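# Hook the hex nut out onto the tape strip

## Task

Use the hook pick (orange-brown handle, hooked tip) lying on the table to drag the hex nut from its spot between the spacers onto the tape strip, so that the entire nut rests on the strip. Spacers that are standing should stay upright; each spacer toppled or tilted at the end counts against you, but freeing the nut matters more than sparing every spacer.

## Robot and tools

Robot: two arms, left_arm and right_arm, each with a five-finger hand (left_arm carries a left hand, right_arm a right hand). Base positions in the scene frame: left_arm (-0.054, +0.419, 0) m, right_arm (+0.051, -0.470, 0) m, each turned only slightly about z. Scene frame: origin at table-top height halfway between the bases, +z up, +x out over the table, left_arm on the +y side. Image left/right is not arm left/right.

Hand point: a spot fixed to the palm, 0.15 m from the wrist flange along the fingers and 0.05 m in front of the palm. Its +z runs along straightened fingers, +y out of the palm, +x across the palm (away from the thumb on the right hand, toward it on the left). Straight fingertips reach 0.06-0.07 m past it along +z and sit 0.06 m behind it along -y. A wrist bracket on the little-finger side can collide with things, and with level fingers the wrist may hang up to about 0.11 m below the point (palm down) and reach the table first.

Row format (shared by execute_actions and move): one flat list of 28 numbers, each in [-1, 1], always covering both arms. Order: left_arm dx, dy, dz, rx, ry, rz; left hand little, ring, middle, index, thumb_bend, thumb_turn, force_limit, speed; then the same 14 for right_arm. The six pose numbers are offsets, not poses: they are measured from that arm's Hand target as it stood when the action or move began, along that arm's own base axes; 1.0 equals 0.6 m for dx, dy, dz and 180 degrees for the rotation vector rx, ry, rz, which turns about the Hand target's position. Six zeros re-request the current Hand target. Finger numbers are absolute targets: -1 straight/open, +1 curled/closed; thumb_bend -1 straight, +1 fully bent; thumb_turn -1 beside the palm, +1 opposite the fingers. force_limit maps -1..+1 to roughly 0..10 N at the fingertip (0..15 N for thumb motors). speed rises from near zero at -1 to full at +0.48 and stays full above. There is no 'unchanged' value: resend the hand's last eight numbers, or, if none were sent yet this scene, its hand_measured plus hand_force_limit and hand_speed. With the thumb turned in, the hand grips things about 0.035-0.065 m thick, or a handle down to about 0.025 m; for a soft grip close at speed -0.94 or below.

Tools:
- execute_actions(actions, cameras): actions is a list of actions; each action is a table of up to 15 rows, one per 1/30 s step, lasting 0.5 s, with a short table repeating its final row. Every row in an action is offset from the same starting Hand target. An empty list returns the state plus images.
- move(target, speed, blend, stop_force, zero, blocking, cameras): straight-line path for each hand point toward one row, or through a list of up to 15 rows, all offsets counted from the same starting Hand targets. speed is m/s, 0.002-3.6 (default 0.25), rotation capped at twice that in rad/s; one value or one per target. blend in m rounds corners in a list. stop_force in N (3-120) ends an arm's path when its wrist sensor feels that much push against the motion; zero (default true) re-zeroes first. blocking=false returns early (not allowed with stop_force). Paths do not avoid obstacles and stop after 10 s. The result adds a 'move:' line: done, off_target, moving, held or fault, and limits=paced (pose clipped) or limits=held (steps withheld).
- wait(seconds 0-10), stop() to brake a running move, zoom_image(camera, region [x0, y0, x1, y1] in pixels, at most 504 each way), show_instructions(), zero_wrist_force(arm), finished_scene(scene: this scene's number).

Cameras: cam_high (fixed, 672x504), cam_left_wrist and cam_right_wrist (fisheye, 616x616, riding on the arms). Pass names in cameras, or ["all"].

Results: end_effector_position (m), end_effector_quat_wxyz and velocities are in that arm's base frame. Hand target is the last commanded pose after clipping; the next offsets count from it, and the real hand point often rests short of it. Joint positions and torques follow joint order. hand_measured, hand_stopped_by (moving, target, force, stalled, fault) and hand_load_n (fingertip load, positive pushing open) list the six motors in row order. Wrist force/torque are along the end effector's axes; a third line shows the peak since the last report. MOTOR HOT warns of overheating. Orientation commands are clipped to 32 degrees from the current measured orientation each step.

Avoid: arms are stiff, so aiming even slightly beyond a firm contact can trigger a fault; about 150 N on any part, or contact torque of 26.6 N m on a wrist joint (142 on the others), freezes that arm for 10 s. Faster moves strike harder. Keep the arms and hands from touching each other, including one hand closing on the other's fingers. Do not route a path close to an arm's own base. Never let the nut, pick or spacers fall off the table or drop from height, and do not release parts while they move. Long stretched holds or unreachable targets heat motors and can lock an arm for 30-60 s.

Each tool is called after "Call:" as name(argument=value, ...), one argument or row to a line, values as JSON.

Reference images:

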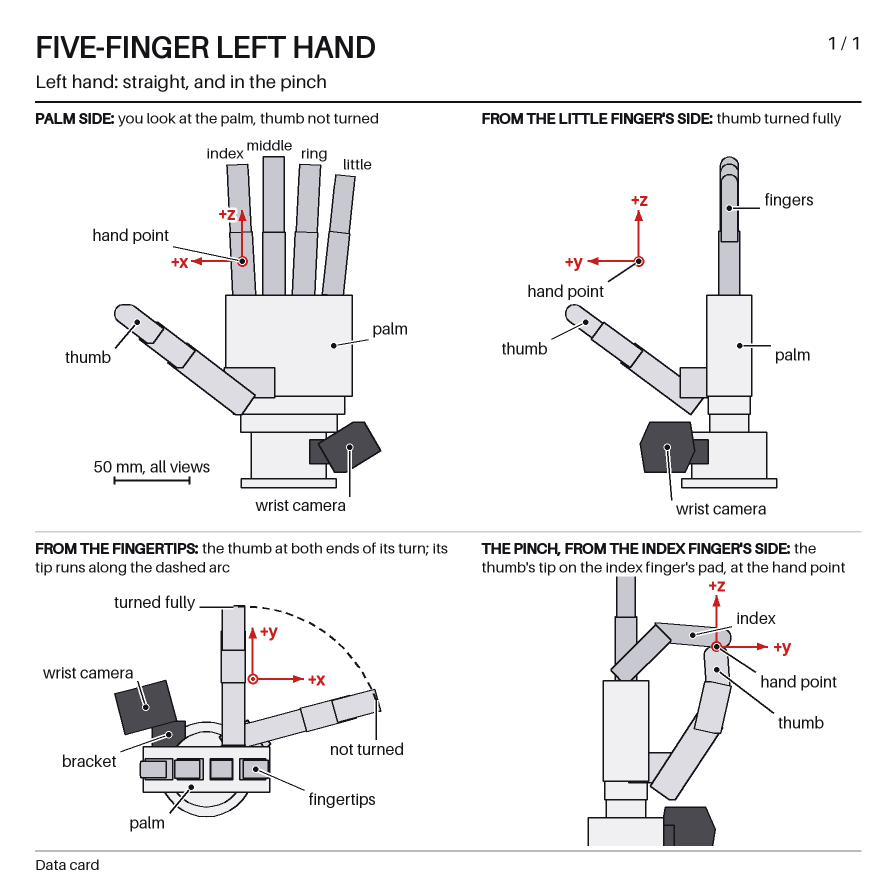

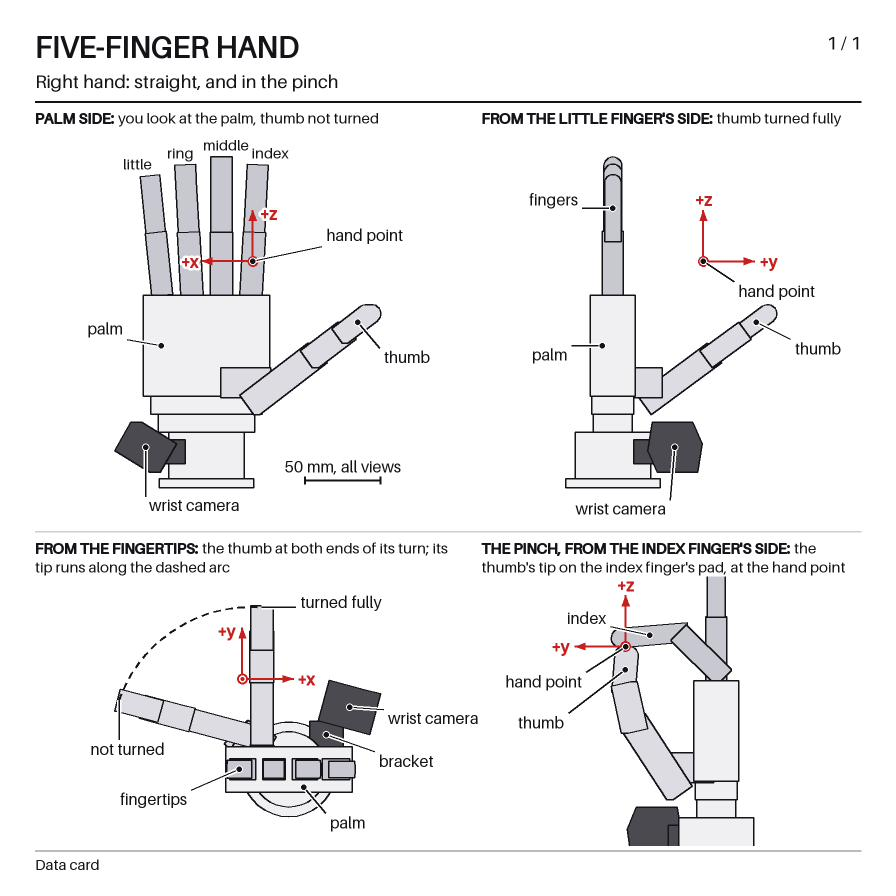

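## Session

Call:
execute_actions(
  actions=[],
)

Call:
zoom_image(
  camera="cam_high",
  region=[230, 60, 430, 320],
)

Call:
zoom_image(
  camera="cam_high",
  region=[400, 60, 600, 320],
)

Scene clock: 0.00 s.
left_arm: end_effector_position=(+0.3738, -0.0650, +0.1592) hand_measured=(-1.000, -1.000, -1.000, -1.000, -1.000, -1.000) hand_load_n=(+0.0, +0.5, +0.0, +0.0, +0.0, +0.0) hand_stopped_by=(target, target, target, target, target, target) hand_force_limit=0.00 hand_speed=-0.80 end_effector_quat_wxyz=(-0.115, +0.964, -0.081, -0.226) | right_arm: end_effector_position=(-0.0996, +0.2751, +0.1781) hand_measured=(-1.000, -1.000, -1.000, -1.000, -1.000, -1.000) hand_load_n=(+0.0, +0.0, +0.0, +0.0, +0.0, +0.5) hand_stopped_by=(target, target, target, target, target, target) hand_force_limit=0.00 hand_speed=-0.80 end_effector_quat_wxyz=(-0.105, +0.367, +0.924, -0.014)
Joint positions: left_arm=[3.283 -2.038 -1.577 1.637 -1.891 1.814] | right_arm=[1.475 -1.656 2.043 1.151 1.36 0.664]
Joint velocities: within noise
Joint torques (N m): no reading
Wrist force (N): no reading
Wrist torque (N m): no reading
Wrist force, peak (N): no reading
Hand target: left_arm +0.3738, -0.0650, +0.1592; -0.115, +0.964, -0.081, -0.226 | right_arm -0.0996, +0.2751, +0.1781; -0.105, +0.367, +0.924, -0.014
camera_calibration:
cam_left_wrist: T_world_to_cam=[[0.392467, 0.919423, 0.0251122, -0.0926126], [0.919731, -0.392065, -0.0195005, -0.362956], [-0.00808363, 0.0307497, -0.999494, 0.281575], [0, 0, 0, 1]] pos_world=[0.372445, -0.0658107, 0.276681]
cam_right_wrist: T_world_to_cam=[[0.466066, 0.884148, -0.03263, -0.194222], [0.853065, -0.439288, 0.281614, 0.160931], [0.234655, -0.159086, -0.958973, 0.357269], [0, 0, 0, 1]] pos_world=[-0.1306, 0.299252, 0.290953]

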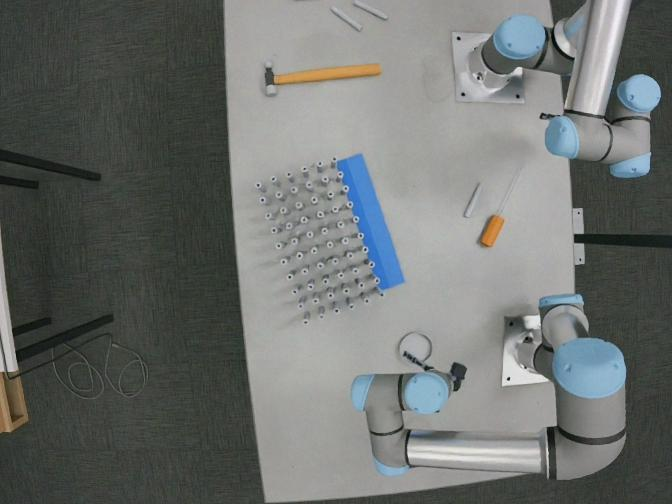

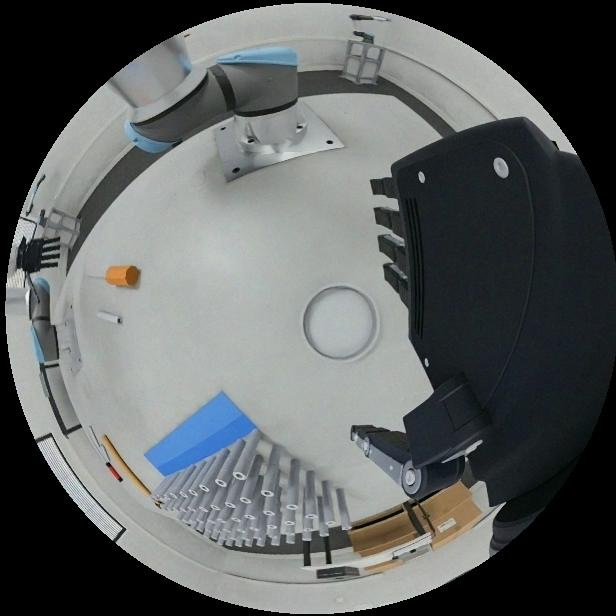

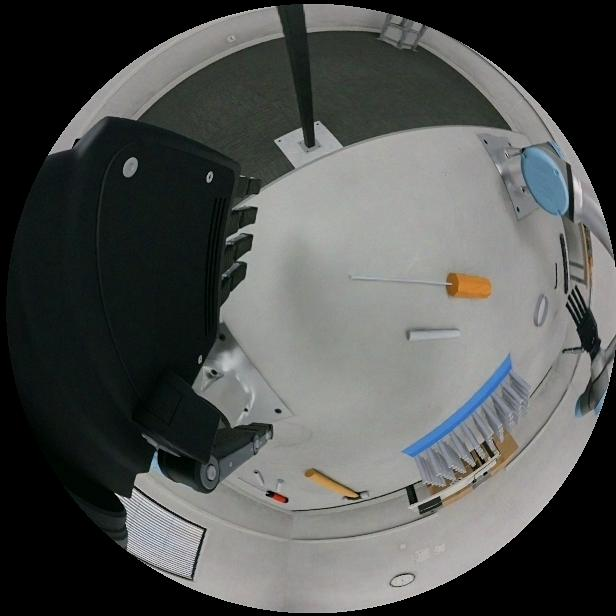

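Scaled by 1.938 from the camera's 672x504 image, which has a finer 960x720 frame.

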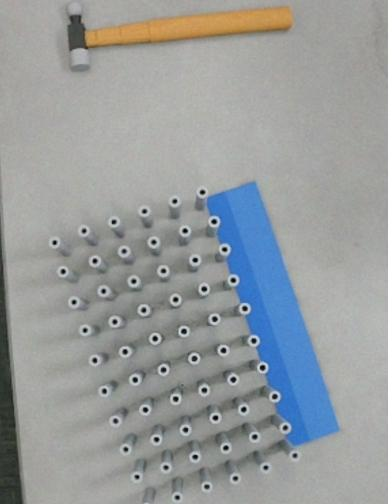

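Scaled by 1.938 from the camera's 672x504 image, which has a finer 960x720 frame.

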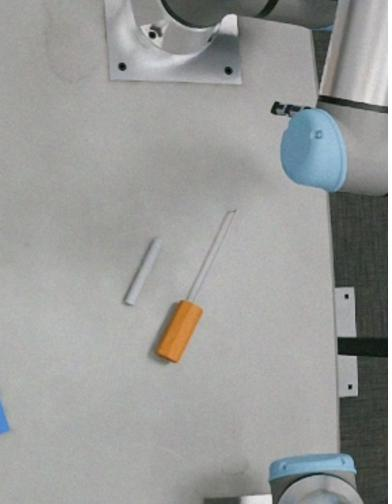

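Call:
zoom_image(
  camera="cam_high",
  region=[250, 150, 330, 230],
)

Call:
zoom_image(
  camera="cam_high",
  region=[300, 170, 380, 250],
)

Call:
zoom_image(
  camera="cam_high",
  region=[265, 220, 345, 300],
)

Call:
zoom_image(
  camera="cam_high",
  region=[310, 235, 400, 325],
)

Call:
zoom_image(
  camera="cam_right_wrist",
  region=[330, 250, 510, 360],
)

Scaled by 6.300 from the camera's 672x504 image, which has a finer 960x720 frame.

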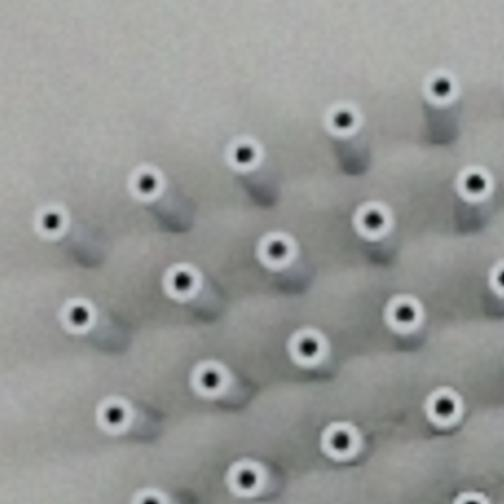

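Scaled by 6.300 from the camera's 672x504 image, which has a finer 960x720 frame.

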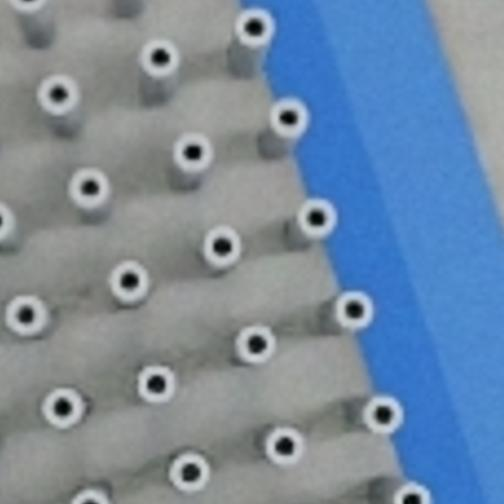

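Scaled by 6.300 from the camera's 672x504 image, which has a finer 960x720 frame.

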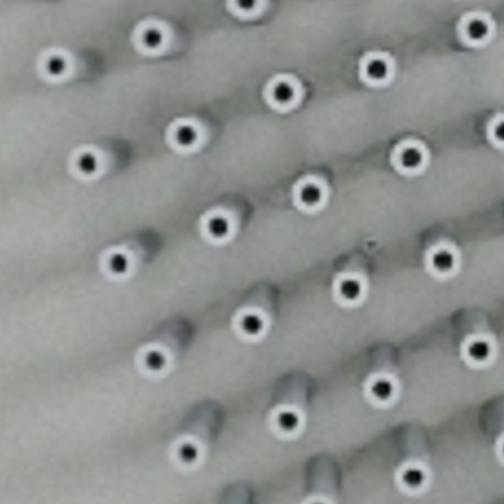

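Scaled by 5.600 from the camera's 672x504 image, which has a finer 960x720 frame.

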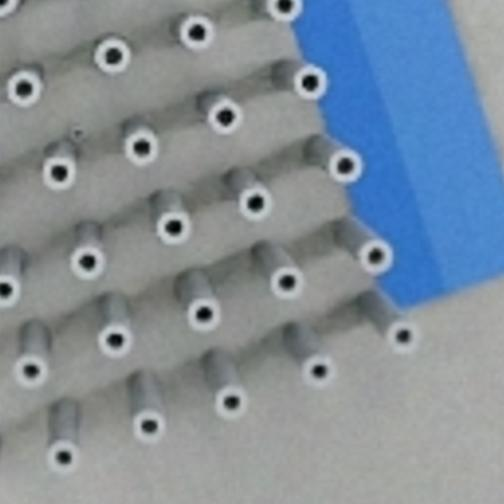

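Scaled by 2.800 from the camera's 616x616 image, which has a finer 880x880 frame.

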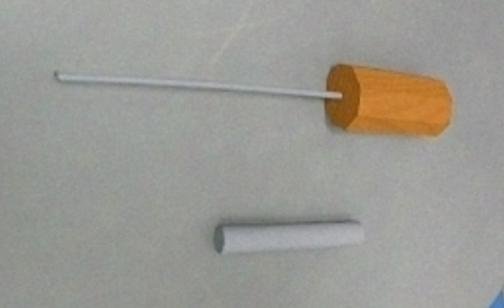

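Call:
zoom_image(
  camera="cam_high",
  region=[309, 243, 339, 273],
)

Call:
zoom_image(
  camera="cam_right_wrist",
  region=[335, 265, 375, 295],
)

Scaled by 16.800 from the camera's 672x504 image, which has a finer 960x720 frame.

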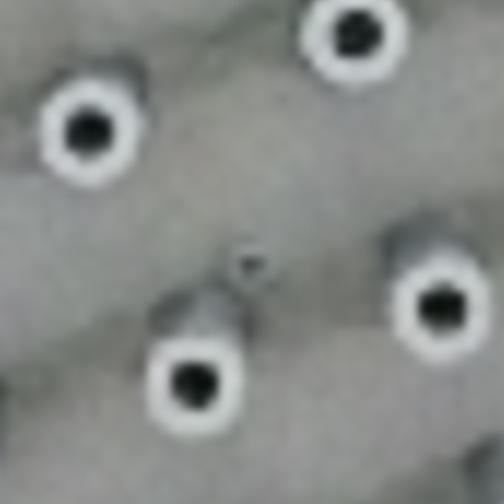

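Scaled by 12.600 from the camera's 616x616 image, which has a finer 880x880 frame.

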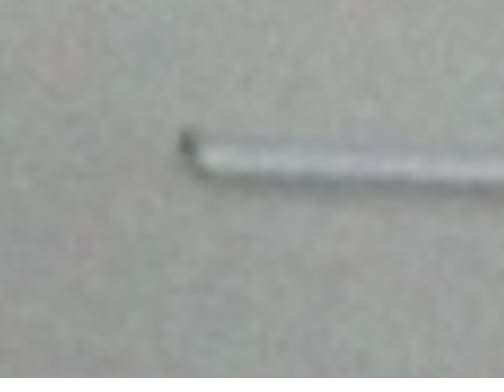

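Call:
zoom_image(
  camera="cam_high",
  region=[470, 155, 550, 255],
)

Call:
zoom_image(
  camera="cam_high",
  region=[505, 155, 535, 185],
)

Scaled by 5.040 from the camera's 672x504 image, which has a finer 960x720 frame.

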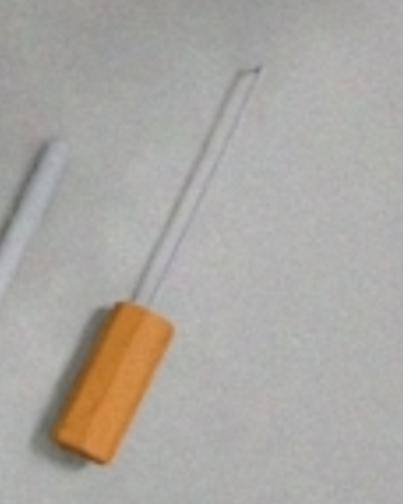

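Scaled by 16.800 from the camera's 672x504 image, which has a finer 960x720 frame.

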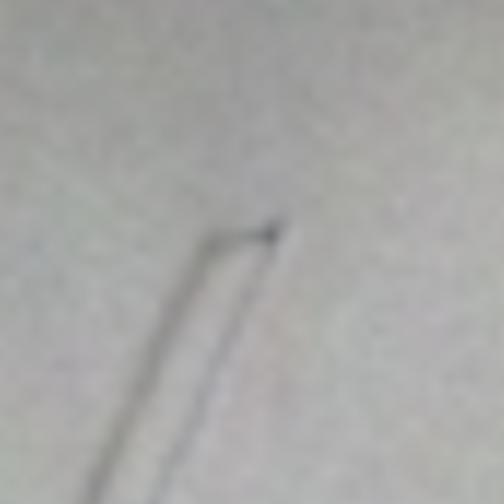

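Call:
move(
  target=[
    [-0.156,-0.258,0.235,-0.004,-0.173,-0.311,-0.4,-0.4,-0.4,-0.4,-0.6,1,0,0,0.666,0.042,0.253,0,0,0,-1,-1,-1,-1,-1,-1,0,-0.8],
    [-0.377,-0.562,0.035,-0.0075,-0.3455,-0.6215,-0.4,-0.4,-0.4,-0.4,-0.6,1,0,0,0.666,0.042,0.253,0,0,0,-1,-1,-1,-1,-1,-1,0,-0.8],
  ],
  speed=0.35,
  blend=[0.03,0],
  cameras=["all"],
)

Call:
zoom_image(
  camera="cam_left_wrist",
  region=[150, 180, 390, 420],
)

Scene clock: 173.60 s.
left_arm: end_effector_position=(+0.1476, -0.4021, +0.1802) hand_measured=(-0.400, -0.400, -0.400, -0.400, -0.600, +1.000) hand_load_n=(+0.0, +0.0, +0.0, +0.0, +0.0, +0.0) hand_stopped_by=(target, target, target, target, target, target) hand_force_limit=0.00 hand_speed=0.00 end_effector_quat_wxyz=(+0.254, -0.459, +0.745, -0.413) end_effector_velocity=(+0.001, -0.001, +0.000) end_effector_angular_velocity=(-0.003, -0.002, +0.000) | right_arm: end_effector_position=(+0.3000, +0.3003, +0.3299) hand_measured=(-1.000, -1.000, -1.000, -1.000, -1.000, -1.000) hand_load_n=(+0.0, +0.0, +0.0, +0.0, +0.0, +0.0) hand_stopped_by=(target, target, target, target, target, target) hand_force_limit=0.00 hand_speed=-0.80 end_effector_quat_wxyz=(-0.105, +0.367, +0.924, -0.014)
Joint positions: left_arm=[2.044 -1.469 -2.045 2.856 -2.094 2.772] | right_arm=[0.394 -1.395 1.425 1.713 1.444 -0.432]
Joint velocities: left_arm=[0 -0.001 -0.001 0.006 0 0] | right_arm=[within noise]
Joint torques (N m): left_arm=[0.1 21.34 26.96 1.11 -2.41 0.82] | right_arm=[13.82 -14.4 -24.99 5.43 -2.13 -1.82]
Wrist force (N): left_arm=[0.5 -1.1 1.0] | right_arm=[0.1 0.2 -0.6]
Wrist torque (N m): left_arm=[-0.31 -0.21 0.00] | right_arm=[0.08 0.00 -0.08]
Wrist force, peak (N): left_arm=[1.5 -0.3 1.0] | right_arm=[-0.5 1.6 -1.4]
Hand target: left_arm +0.1476, -0.4022, +0.1802; +0.254, -0.458, +0.745, -0.413 | right_arm +0.3000, +0.3003, +0.3299; -0.105, +0.367, +0.924, -0.014
Off the commanded pose: left_arm 0.000 m, 0 deg | right_arm 0.000 m, 0 deg.
move: done
camera_calibration:
cam_left_wrist: T_world_to_cam=[[0.39032, -0.465023, 0.794609, -0.389384], [-0.83204, -0.547658, 0.0882049, -0.11012], [0.394157, -0.695575, -0.60068, -0.112246], [0, 0, 0, 1]] pos_world=[0.104603, -0.319456, 0.251697]
cam_right_wrist: T_world_to_cam=[[0.466066, 0.884148, -0.03263, -0.397789], [0.853065, -0.439288, 0.281614, -0.211632], [0.234655, -0.159086, -0.958973, 0.413082], [0, 0, 0, 1]] pos_world=[0.269, 0.324452, 0.442753]

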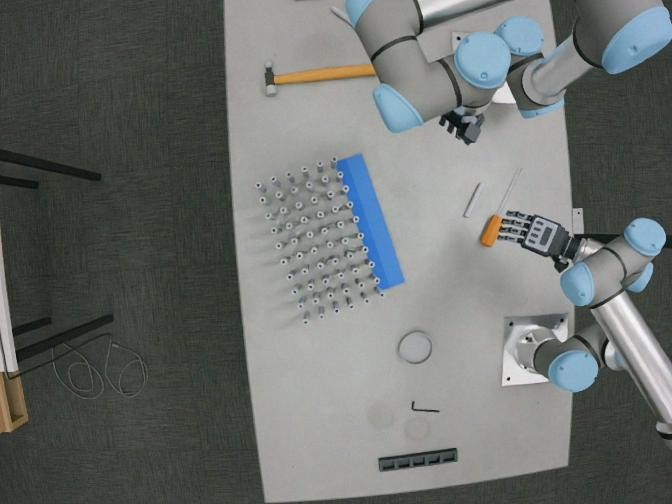

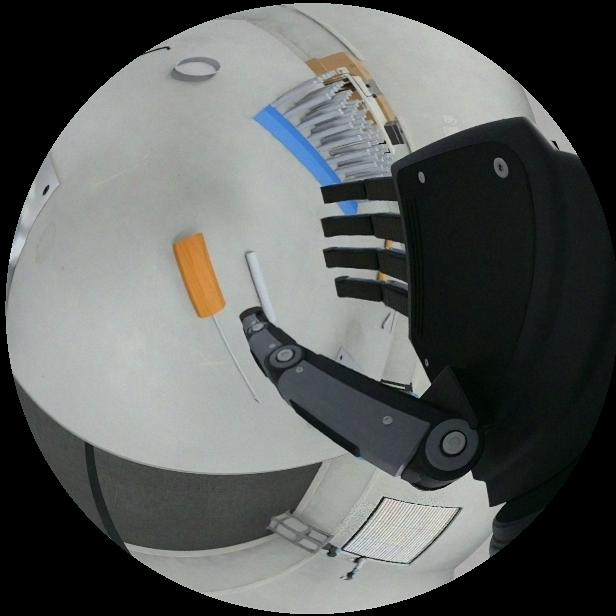

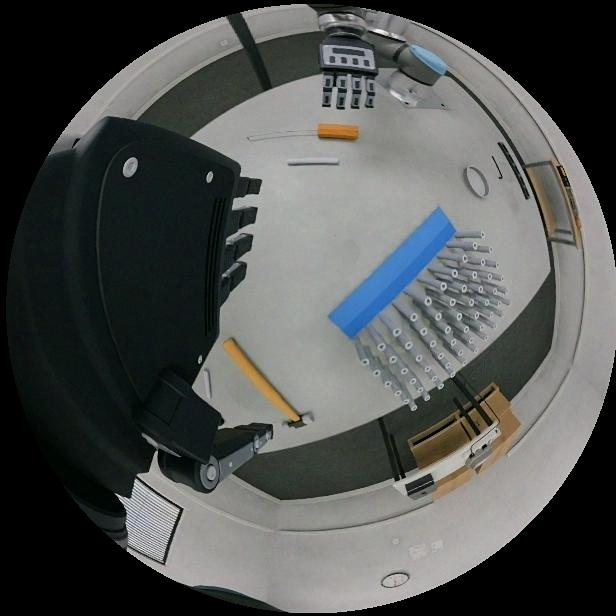

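Scaled by 2.100 from the camera's 616x616 image, which has a finer 880x880 frame.

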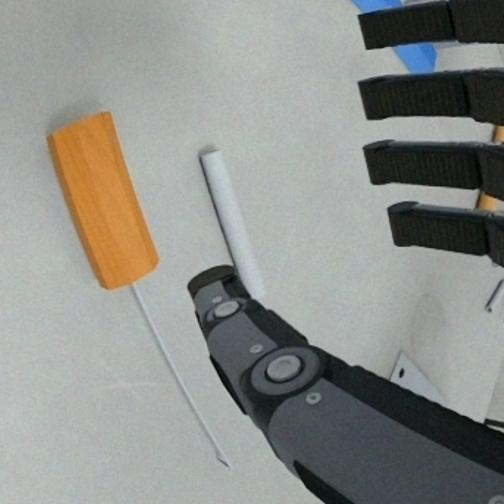

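Call:
move(
  target=[
    [0.0048,-0.0162,-0.167,0,0,-0.0139,-0.4,-0.4,-0.4,-0.4,-0.6,1,0,0,0,0,0,0,0,0,-1,-1,-1,-1,-1,-1,0,-0.8],
  ],
  speed=0.2,
  cameras=["cam_left_wrist"],
)

Call:
zoom_image(
  camera="cam_left_wrist",
  region=[150, 160, 390, 400],
)

Scene clock: 183.77 s.
left_arm: end_effector_position=(+0.1506, -0.4119, +0.0801) hand_measured=(-0.400, -0.400, -0.400, -0.400, -0.600, +1.000) hand_load_n=(+0.0, +0.0, +0.0, +0.0, +0.0, +0.0) hand_stopped_by=(target, target, target, target, target, target) hand_force_limit=0.00 hand_speed=0.00 end_effector_quat_wxyz=(+0.245, -0.442, +0.754, -0.419) end_effector_velocity=(+0.000, -0.001, -0.001) end_effector_angular_velocity=(-0.002, +0.000, -0.002) | right_arm: end_effector_position=(+0.3000, +0.3003, +0.3299) hand_measured=(-1.000, -1.000, -1.000, -1.000, -1.000, -1.000) hand_load_n=(+0.0, +0.0, +0.0, +0.0, +0.0, +0.0) hand_stopped_by=(target, target, target, target, target, target) hand_force_limit=0.00 hand_speed=-0.80 end_effector_quat_wxyz=(-0.105, +0.367, +0.924, -0.014)
Joint positions: left_arm=[2.064 -1.611 -2.2 3.175 -2.043 2.817] | right_arm=[0.394 -1.395 1.425 1.713 1.444 -0.432]
Joint velocities: left_arm=[-0.001 -0.003 -0.001 0.005 0.001 -0.001] | right_arm=[within noise]
Joint torques (N m): left_arm=[-13.55 11.06 13.42 1.29 -1.74 -2.86] | right_arm=[14.15 -14.52 -24.87 5.46 -2.33 -1.81]
Wrist force (N): left_arm=[0.7 -1.0 0.6] | right_arm=[0.4 0.0 -0.5]
Wrist torque (N m): left_arm=[-0.29 -0.24 -0.02] | right_arm=[0.05 -0.03 -0.08]
Wrist force, peak (N): left_arm=[0.4 -2.4 -0.2] | right_arm=[0.4 0.1 -0.8]
Hand target: left_arm +0.1505, -0.4119, +0.0800; +0.245, -0.442, +0.754, -0.419 | right_arm +0.3000, +0.3003, +0.3299; -0.105, +0.367, +0.924, -0.014
Off the commanded pose: left_arm 0.000 m, 0 deg | right_arm 0.000 m, 0 deg.
move: done
camera_calibration:
cam_left_wrist: T_world_to_cam=[[0.369392, -0.481493, 0.794805, -0.319224], [-0.855174, -0.510817, 0.0879963, -0.0855272], [0.36363, -0.712202, -0.600451, -0.182611], [0, 0, 0, 1]] pos_world=[0.111181, -0.327449, 0.151598]
Images, in order (width x height): cam_left_wrist 616x616.

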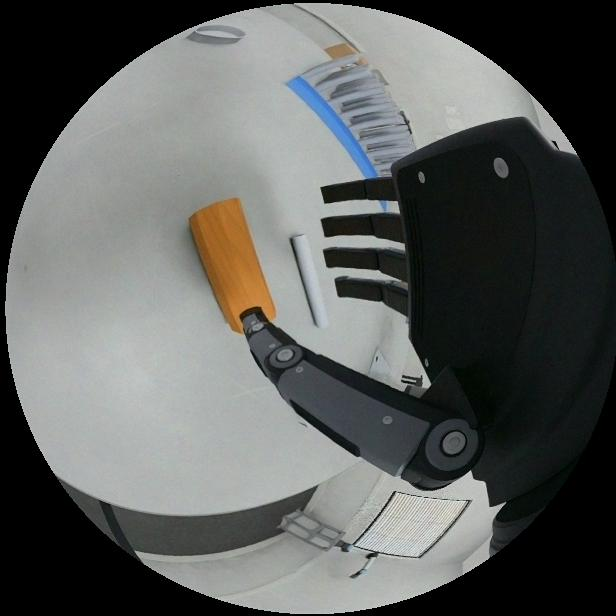

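Scaled by 2.100 from the camera's 616x616 image, which has a finer 880x880 frame.

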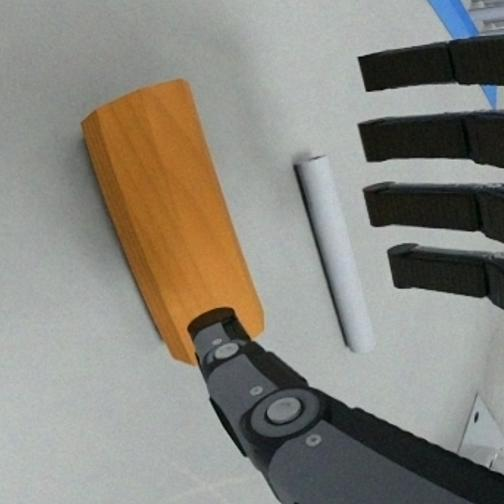

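Call:
move(
  target=[-0.0007,-0.0015,-0.0925,0,0,0,-0.4,-0.4,-0.4,-0.4,-0.6,1,0,0,0,0,0,0,0,0,-1,-1,-1,-1,-1,-1,0,-0.8],
  speed=0.08,
  stop_force=8,
)

Call:
move(
  target=[0,0,0,0,0,0,0.4,0.4,0.4,0.4,0.3,1,-0.2,-0.92,0,0,0,0,0,0,-1,-1,-1,-1,-1,-1,0,-0.8],
  cameras=["cam_left_wrist"],
)

Call:
zoom_image(
  camera="cam_left_wrist",
  region=[150, 160, 390, 400],
)

Scene clock: 190.17 s.
left_arm: end_effector_position=(+0.1501, -0.4128, +0.0245) hand_measured=(-0.400, -0.400, -0.400, -0.400, -0.600, +1.000) hand_load_n=(+0.0, +0.0, +0.0, +0.0, +0.0, +0.5) hand_stopped_by=(target, target, target, target, target, target) hand_force_limit=0.00 hand_speed=0.00 end_effector_quat_wxyz=(+0.245, -0.442, +0.754, -0.419) | right_arm: end_effector_position=(+0.3000, +0.3003, +0.3299) hand_measured=(-1.000, -1.000, -1.000, -1.000, -1.000, -1.000) hand_load_n=(+0.0, +0.0, +0.0, +0.0, +0.0, +0.0) hand_stopped_by=(target, target, target, target, target, target) hand_force_limit=0.00 hand_speed=-0.80 end_effector_quat_wxyz=(-0.105, +0.367, +0.924, -0.014)
Joint positions: left_arm=[2.061 -1.727 -2.263 3.352 -2.046 2.814] | right_arm=[0.394 -1.395 1.425 1.713 1.444 -0.432]
Joint torques (N m): left_arm=[-2.14 15.31 24.52 1.19 0.16 2.81] | right_arm=[13.96 -14.39 -25.29 5.36 -2.29 -1.8]
Wrist force (N): left_arm=[0.6 -1.0 0.8] | right_arm=[0.4 0.0 -0.7]
Wrist torque (N m): left_arm=[-0.30 -0.21 0.00] | right_arm=[0.07 -0.03 -0.07]
Wrist force, peak (N): left_arm=[0.7 -1.5 0.4] | right_arm=[0.3 0.2 -0.9]
Hand target: left_arm +0.1501, -0.4128, +0.0245; +0.245, -0.442, +0.754, -0.419 | right_arm +0.3000, +0.3003, +0.3299; -0.105, +0.367, +0.924, -0.014
Off the commanded pose: left_arm 0.000 m, 0 deg | right_arm 0.000 m, 0 deg.
move: done

Scene clock: 192.03 s.
left_arm: end_effector_position=(+0.1501, -0.4128, +0.0245) hand_measured=(-0.042, -0.080, -0.094, -0.094, -0.446, +1.000) hand_load_n=(+4.0, +0.0, +1.0, +5.0, +9.0, +2.5) hand_stopped_by=(force, force, force, force, force, target) hand_force_limit=-0.20 hand_speed=-0.92 end_effector_quat_wxyz=(+0.245, -0.442, +0.754, -0.419) | right_arm: end_effector_position=(+0.3000, +0.3003, +0.3299) hand_measured=(-1.000, -1.000, -1.000, -1.000, -1.000, -1.000) hand_load_n=(+0.0, +0.0, +0.0, +0.0, +0.0, +0.0) hand_stopped_by=(target, target, target, target, target, target) hand_force_limit=0.00 hand_speed=-0.80 end_effector_quat_wxyz=(-0.105, +0.367, +0.924, -0.014)
Joint positions: left_arm=[2.061 -1.727 -2.263 3.352 -2.046 2.815] | right_arm=[0.394 -1.395 1.425 1.713 1.444 -0.432]
Joint torques (N m): left_arm=[12.66 14.8 20.75 0.18 0.81 2.87] | right_arm=[13.53 -14.48 -25.6 5.43 -2.36 -1.75]
Wrist force (N): left_arm=[0.8 -0.8 0.8] | right_arm=[0.2 0.1 -0.3]
Wrist torque (N m): left_arm=[-0.29 -0.21 -0.04] | right_arm=[0.05 -0.02 -0.09]
Wrist force, peak (N): left_arm=[0.5 -1.5 0.7] | right_arm=[0.1 0.1 -0.9]
Hand target: left_arm +0.1501, -0.4128, +0.0245; +0.245, -0.442, +0.754, -0.419 | right_arm +0.3000, +0.3003, +0.3299; -0.105, +0.367, +0.924, -0.014
Off the commanded pose: left_arm 0.000 m, 0 deg | right_arm 0.000 m, 0 deg.
move: done
camera_calibration:
cam_left_wrist: T_world_to_cam=[[0.369345, -0.481589, 0.794768, -0.275304], [-0.855268, -0.510654, 0.0880309, -0.0814617], [0.363457, -0.712254, -0.600495, -0.216449], [0, 0, 0, 1]] pos_world=[0.110681, -0.328349, 0.0959977]
Images, in order (width x height): cam_left_wrist 616x616.

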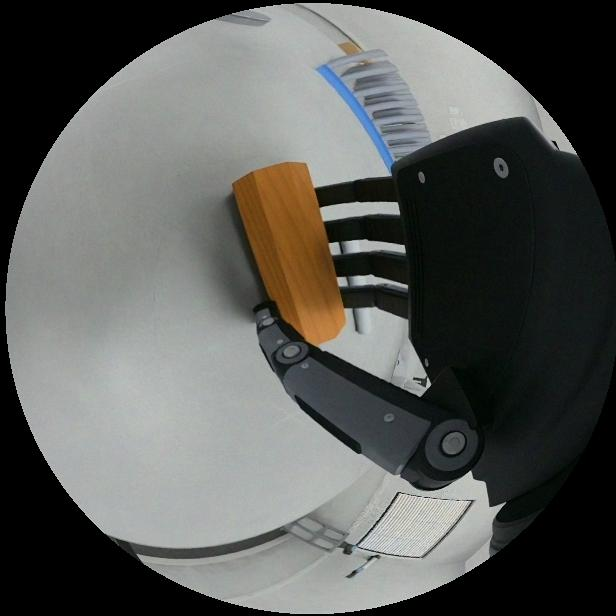

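Scaled by 2.100 from the camera's 616x616 image, which has a finer 880x880 frame.

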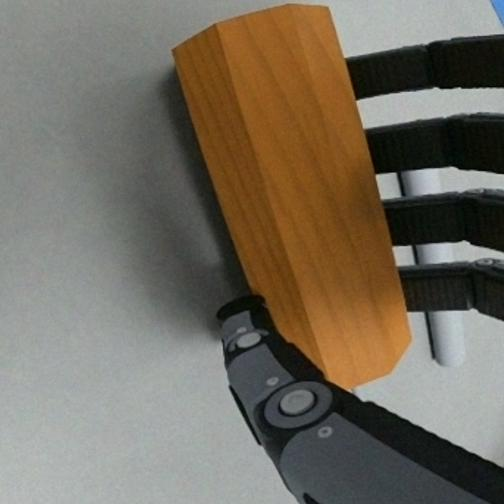

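Call:
move(
  target=[0,0,0.06,0,0,0,0.4,0.4,0.4,0.4,0.3,1,-0.2,-0.92,0,0,0,0,0,0,-1,-1,-1,-1,-1,-1,0,-0.8],
  speed=0.08,
  cameras=["cam_left_wrist","cam_high"],
)

Call:
zoom_image(
  camera="cam_left_wrist",
  region=[150, 160, 390, 400],
)

Scene clock: 196.07 s.
left_arm: end_effector_position=(+0.1501, -0.4128, +0.0606) hand_measured=(-0.042, -0.080, -0.094, -0.094, -0.446, +1.000) hand_load_n=(+4.0, +0.0, +1.5, +5.0, +9.5, +3.0) hand_stopped_by=(force, force, force, force, force, target) hand_force_limit=-0.20 hand_speed=-0.92 end_effector_quat_wxyz=(+0.245, -0.442, +0.754, -0.419) | right_arm: end_effector_position=(+0.3000, +0.3003, +0.3299) hand_measured=(-1.000, -1.000, -1.000, -1.000, -1.000, -1.000) hand_load_n=(+0.0, +0.0, +0.0, +0.0, +0.0, +0.0) hand_stopped_by=(target, target, target, target, target, target) hand_force_limit=0.00 hand_speed=-0.80 end_effector_quat_wxyz=(-0.105, +0.367, +0.924, -0.014)
Joint positions: left_arm=[2.061 -1.65 -2.223 3.236 -2.046 2.815] | right_arm=[0.394 -1.395 1.425 1.713 1.444 -0.432]
Joint torques (N m): left_arm=[11.17 20.9 7.76 -1.4 0.32 -1.43] | right_arm=[14.05 -15.19 -25.01 5.43 -2.26 -1.72]
Wrist force (N): left_arm=[0.7 -0.2 0.9] | right_arm=[0.4 -0.1 -0.7]
Wrist torque (N m): left_arm=[-0.25 -0.25 0.00] | right_arm=[0.05 -0.04 -0.08]
Wrist force, peak (N): left_arm=[0.5 0.5 1.6] | right_arm=[0.4 0.2 -0.8]
Hand target: left_arm +0.1501, -0.4128, +0.0605; +0.245, -0.442, +0.754, -0.419 | right_arm +0.3000, +0.3003, +0.3299; -0.105, +0.367, +0.924, -0.014
Off the commanded pose: left_arm 0.000 m, 0 deg | right_arm 0.000 m, 0 deg.
move: done
camera_calibration:
cam_left_wrist: T_world_to_cam=[[0.369177, -0.481536, 0.794878, -0.303931], [-0.855305, -0.510611, 0.0879142, -0.0845123], [0.36354, -0.712319, -0.600366, -0.194915], [0, 0, 0, 1]] pos_world=[0.11078, -0.328348, 0.131998]
Images, in order (width x height): cam_high 672x504, cam_left_wrist 616x616.

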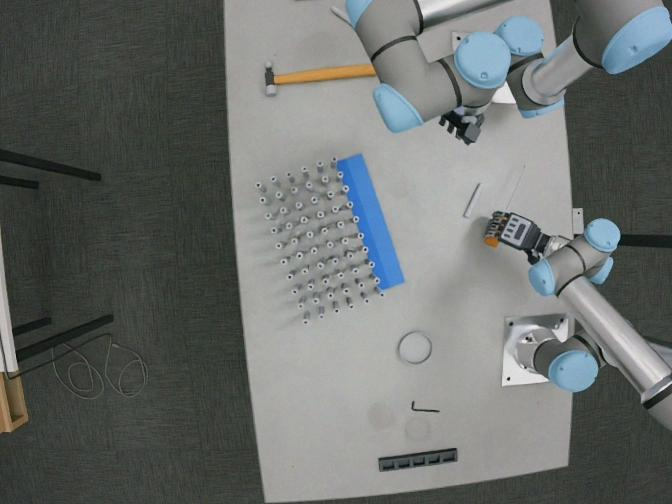

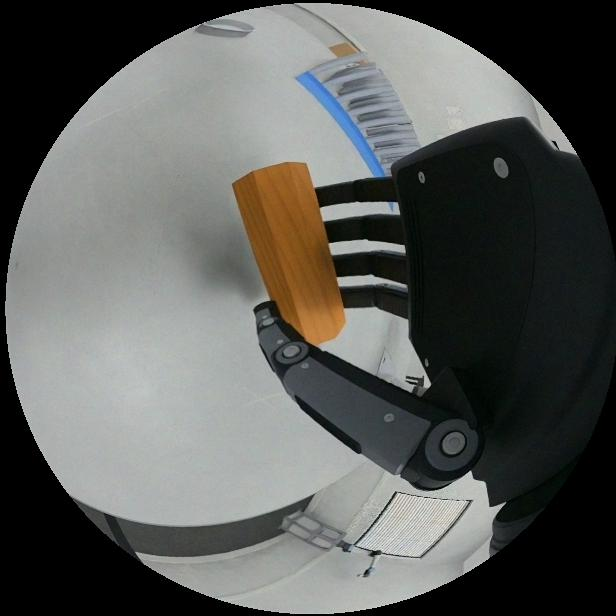

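Scaled by 2.100 from the camera's 616x616 image, which has a finer 880x880 frame.

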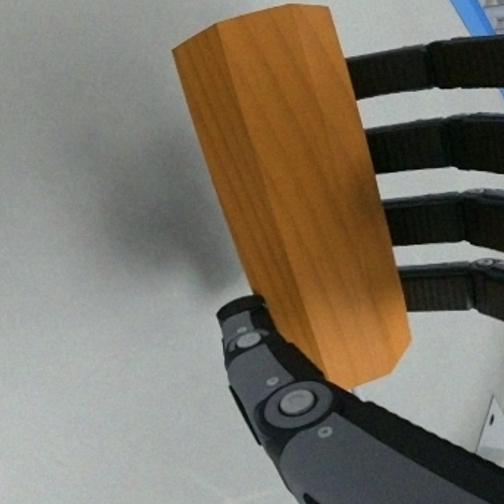

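Call:
move(
  target=[
    [0,0,0.45,0,0,0,0.4,0.45,0.45,0.4,0.3,1,-0.5,-0.92,0,0,0,0,0,0,-1,-1,-1,-1,-1,-1,0,-0.8],
    [0.3565,0.351,0.5,0.0951,-0.2495,-0.171,0.4,0.45,0.45,0.4,0.3,1,-0.5,-0.92,0,0,0,0,0,0,-1,-1,-1,-1,-1,-1,0,-0.8],
    [0.8075,0.203,0.449,0.1902,-0.499,-0.3421,0.4,0.45,0.45,0.4,0.3,1,-0.5,-0.92,0,0,0,0,0,0,-1,-1,-1,-1,-1,-1,0,-0.8],
  ],
  speed=0.35,
  blend=[0.03,0.03,0],
)

Call:
move(
  target=[0,0,0,0,0,0,0.4,0.45,0.45,0.4,0.3,1,-0.5,-0.92,0.0227,0.2705,-0.238,0.4972,-0.0645,-0.4854,-1,-1,-1,-1,-1,-1,0,-0.8],
  speed=0.35,
  cameras=["all"],
)

Call:
zoom_image(
  camera="cam_right_wrist",
  region=[230, 190, 430, 360],
)

Scene clock: 218.97 s.
left_arm: end_effector_position=(+0.6346, -0.2909, +0.3299) hand_measured=(-0.042, -0.074, -0.088, -0.094, -0.448, +1.000) hand_load_n=(+2.0, +2.5, +4.5, +3.5, +10.0, +3.0) hand_stopped_by=(force, force, force, force, force, target) hand_force_limit=-0.50 hand_speed=-0.92 end_effector_quat_wxyz=(+0.554, +0.439, +0.553, -0.441) | right_arm: end_effector_position=(+0.3000, +0.3003, +0.3299) hand_measured=(-1.000, -1.000, -1.000, -1.000, -1.000, -1.000) hand_load_n=(+0.0, +0.0, +0.0, +0.0, +0.0, +0.0) hand_stopped_by=(target, target, target, target, target, target) hand_force_limit=0.00 hand_speed=-0.80 end_effector_quat_wxyz=(-0.105, +0.367, +0.924, -0.014)
Joint positions: left_arm=[3.283 -1.872 -1.55 3.451 -0.086 4.681] | right_arm=[0.394 -1.395 1.425 1.713 1.444 -0.432]
Joint torques (N m): left_arm=[-1.24 39.64 13.31 -1.4 -1.04 0.31] | right_arm=[13.84 -15.16 -24.73 5.38 -2.29 -1.63]
Wrist force (N): left_arm=[0.6 -0.6 0.4] | right_arm=[0.2 -0.2 -0.4]
Wrist torque (N m): left_arm=[-0.22 -0.10 0.08] | right_arm=[0.01 -0.02 -0.10]
Wrist force, peak (N): left_arm=[0.9 2.2 2.6] | right_arm=[0.4 0.3 -0.8]
Hand target: left_arm +0.6346, -0.2910, +0.3299; +0.553, +0.440, +0.554, -0.441 | right_arm +0.3000, +0.3003, +0.3299; -0.105, +0.367, +0.924, -0.014
Off the commanded pose: left_arm 0.000 m, 0 deg | right_arm 0.000 m, 0 deg.
move: done

Scene clock: 222.67 s.
left_arm: end_effector_position=(+0.6345, -0.2910, +0.3299) hand_measured=(-0.042, -0.074, -0.088, -0.094, -0.448, +1.000) hand_load_n=(+1.5, +2.5, +4.5, +3.5, +10.5, +3.0) hand_stopped_by=(force, force, force, force, force, target) hand_force_limit=-0.50 hand_speed=-0.92 end_effector_quat_wxyz=(+0.554, +0.439, +0.553, -0.441) | right_arm: end_effector_position=(+0.3136, +0.4626, +0.1872) hand_measured=(-1.000, -1.000, -1.000, -1.000, -1.000, -1.000) hand_load_n=(+0.0, +0.0, +0.0, +0.0, +0.0, +0.0) hand_stopped_by=(target, target, target, target, target, target) hand_force_limit=0.00 hand_speed=-0.80 end_effector_quat_wxyz=(-0.213, +0.674, +0.213, +0.675)
Joint positions: left_arm=[3.283 -1.872 -1.55 3.451 -0.086 4.681] | right_arm=[1.009 -1.424 2.167 -0.745 1.968 1.571]
Joint torques (N m): left_arm=[-10.57 35.56 28.73 -1.38 1.18 3.08] | right_arm=[-4.28 -13.67 -12.02 -3.85 1.86 1.56]
Wrist force (N): left_arm=[0.6 -0.8 0.1] | right_arm=[0.2 -0.6 -0.1]
Wrist torque (N m): left_arm=[-0.23 -0.11 0.08] | right_arm=[-0.41 0.05 0.21]
Wrist force, peak (N): left_arm=[0.5 -1.0 0.2] | right_arm=[-0.3 -1.2 0.5]
Hand target: left_arm +0.6345, -0.2910, +0.3299; +0.554, +0.439, +0.553, -0.441 | right_arm +0.3136, +0.4626, +0.1871; -0.213, +0.674, +0.213, +0.675
Off the commanded pose: left_arm 0.000 m, 0 deg | right_arm 0.000 m, 0 deg.
move: done
camera_calibration:
cam_left_wrist: T_world_to_cam=[[-0.932884, -0.270265, -0.238086, 0.590211], [0.0772682, 0.495462, -0.865186, 0.383776], [0.351792, -0.825514, -0.441325, -0.200445], [0, 0, 0, 1]] pos_world=[0.591459, -0.196103, 0.384097]
cam_right_wrist: T_world_to_cam=[[0.538934, -0.799287, 0.265876, 0.147737], [-0.256086, -0.456165, -0.852252, 0.456106], [0.802477, 0.39122, -0.450529, -0.228989], [0, 0, 0, 1]] pos_world=[0.22094, 0.415729, 0.246272]

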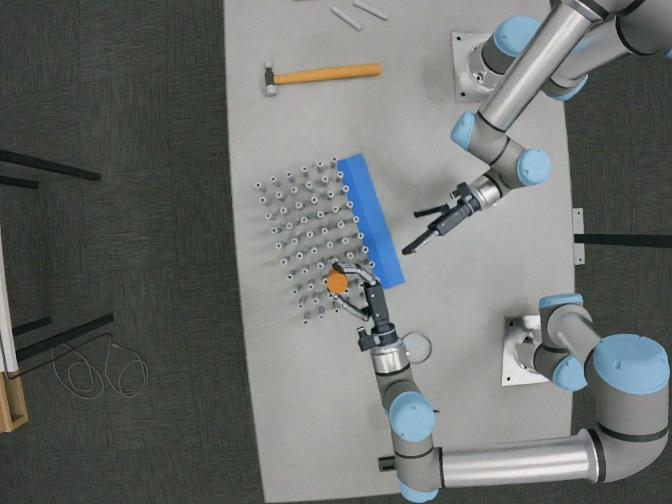

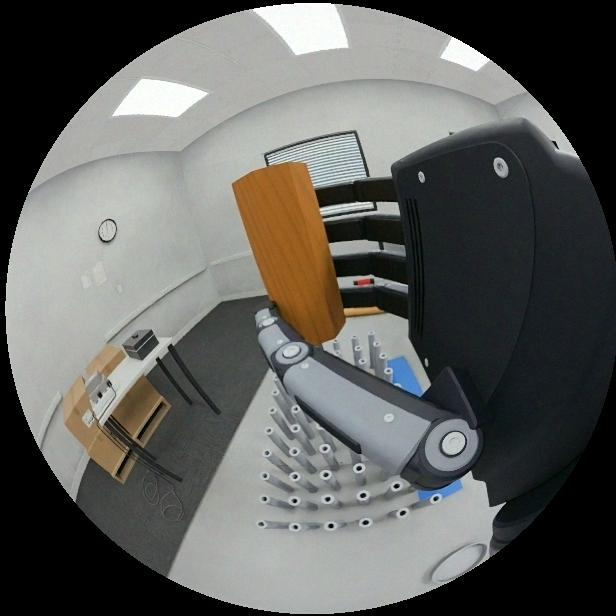

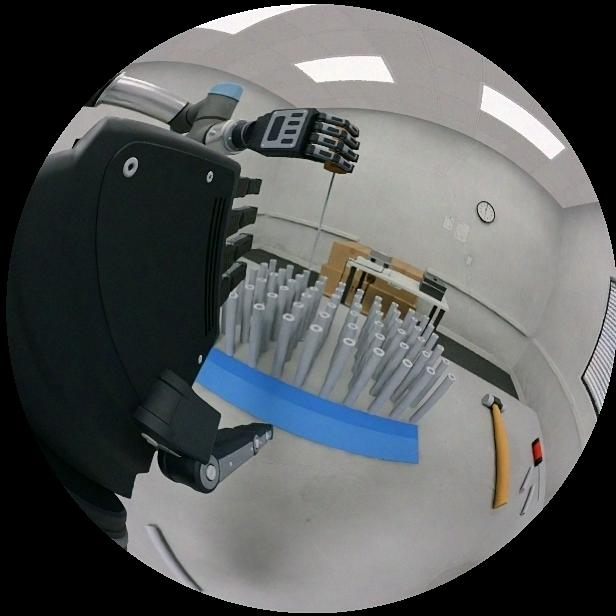

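Scaled by 2.520 from the camera's 616x616 image, which has a finer 880x880 frame.

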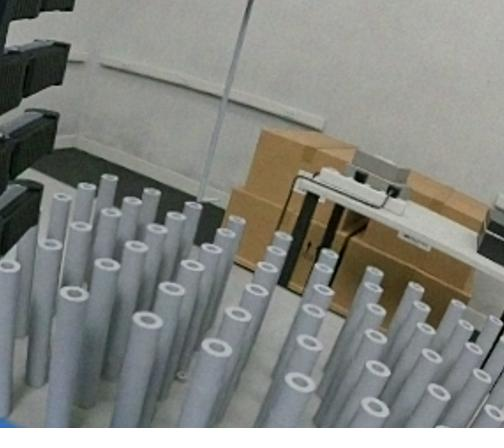

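Call:
zoom_image(
  camera="cam_right_wrist",
  region=[275, 310, 325, 360],
)

Call:
zoom_image(
  camera="cam_right_wrist",
  region=[285, 240, 335, 290],
)

Call:
zoom_image(
  camera="cam_right_wrist",
  region=[290, 150, 370, 230],
)

Scaled by 10.080 from the camera's 616x616 image, which has a finer 880x880 frame.

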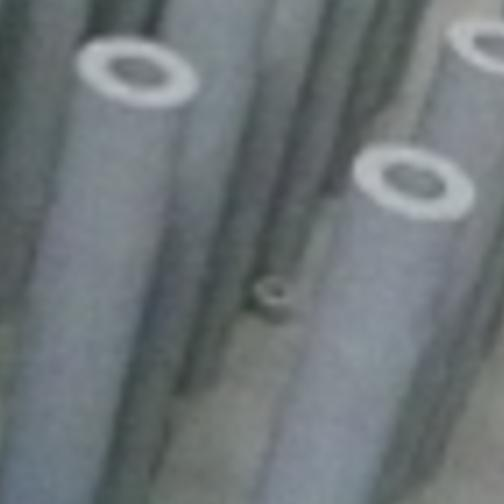

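Scaled by 10.080 from the camera's 616x616 image, which has a finer 880x880 frame.

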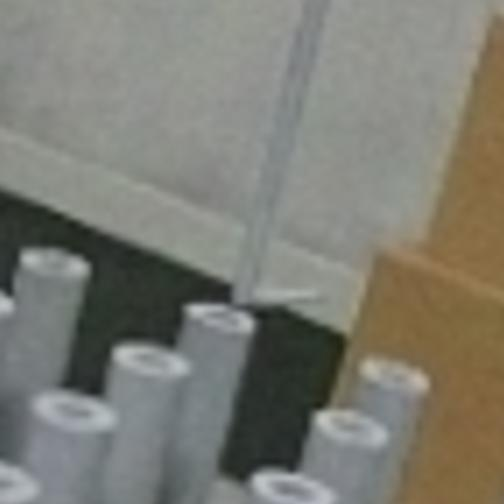

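Scaled by 6.300 from the camera's 616x616 image, which has a finer 880x880 frame.

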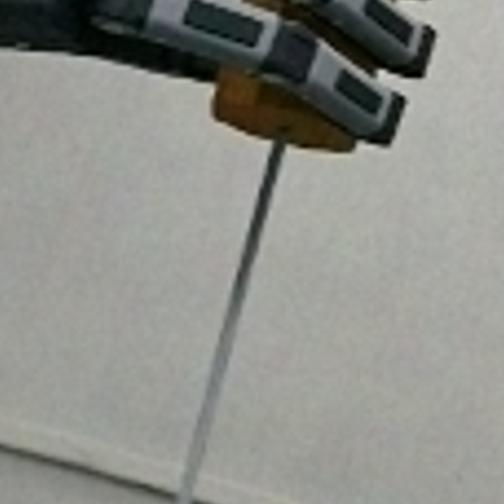

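Call:
zoom_image(
  camera="cam_right_wrist",
  region=[250, 290, 370, 410],
)

Scaled by 4.200 from the camera's 616x616 image, which has a finer 880x880 frame.

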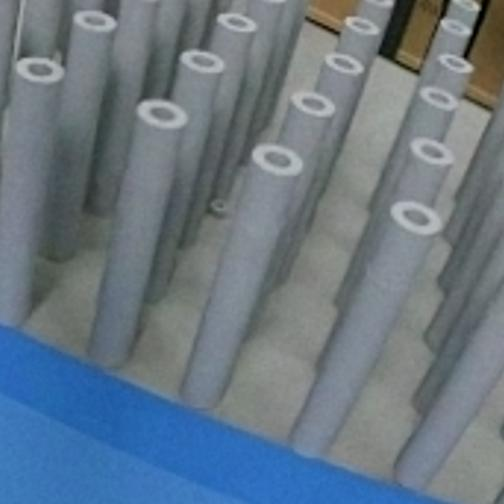

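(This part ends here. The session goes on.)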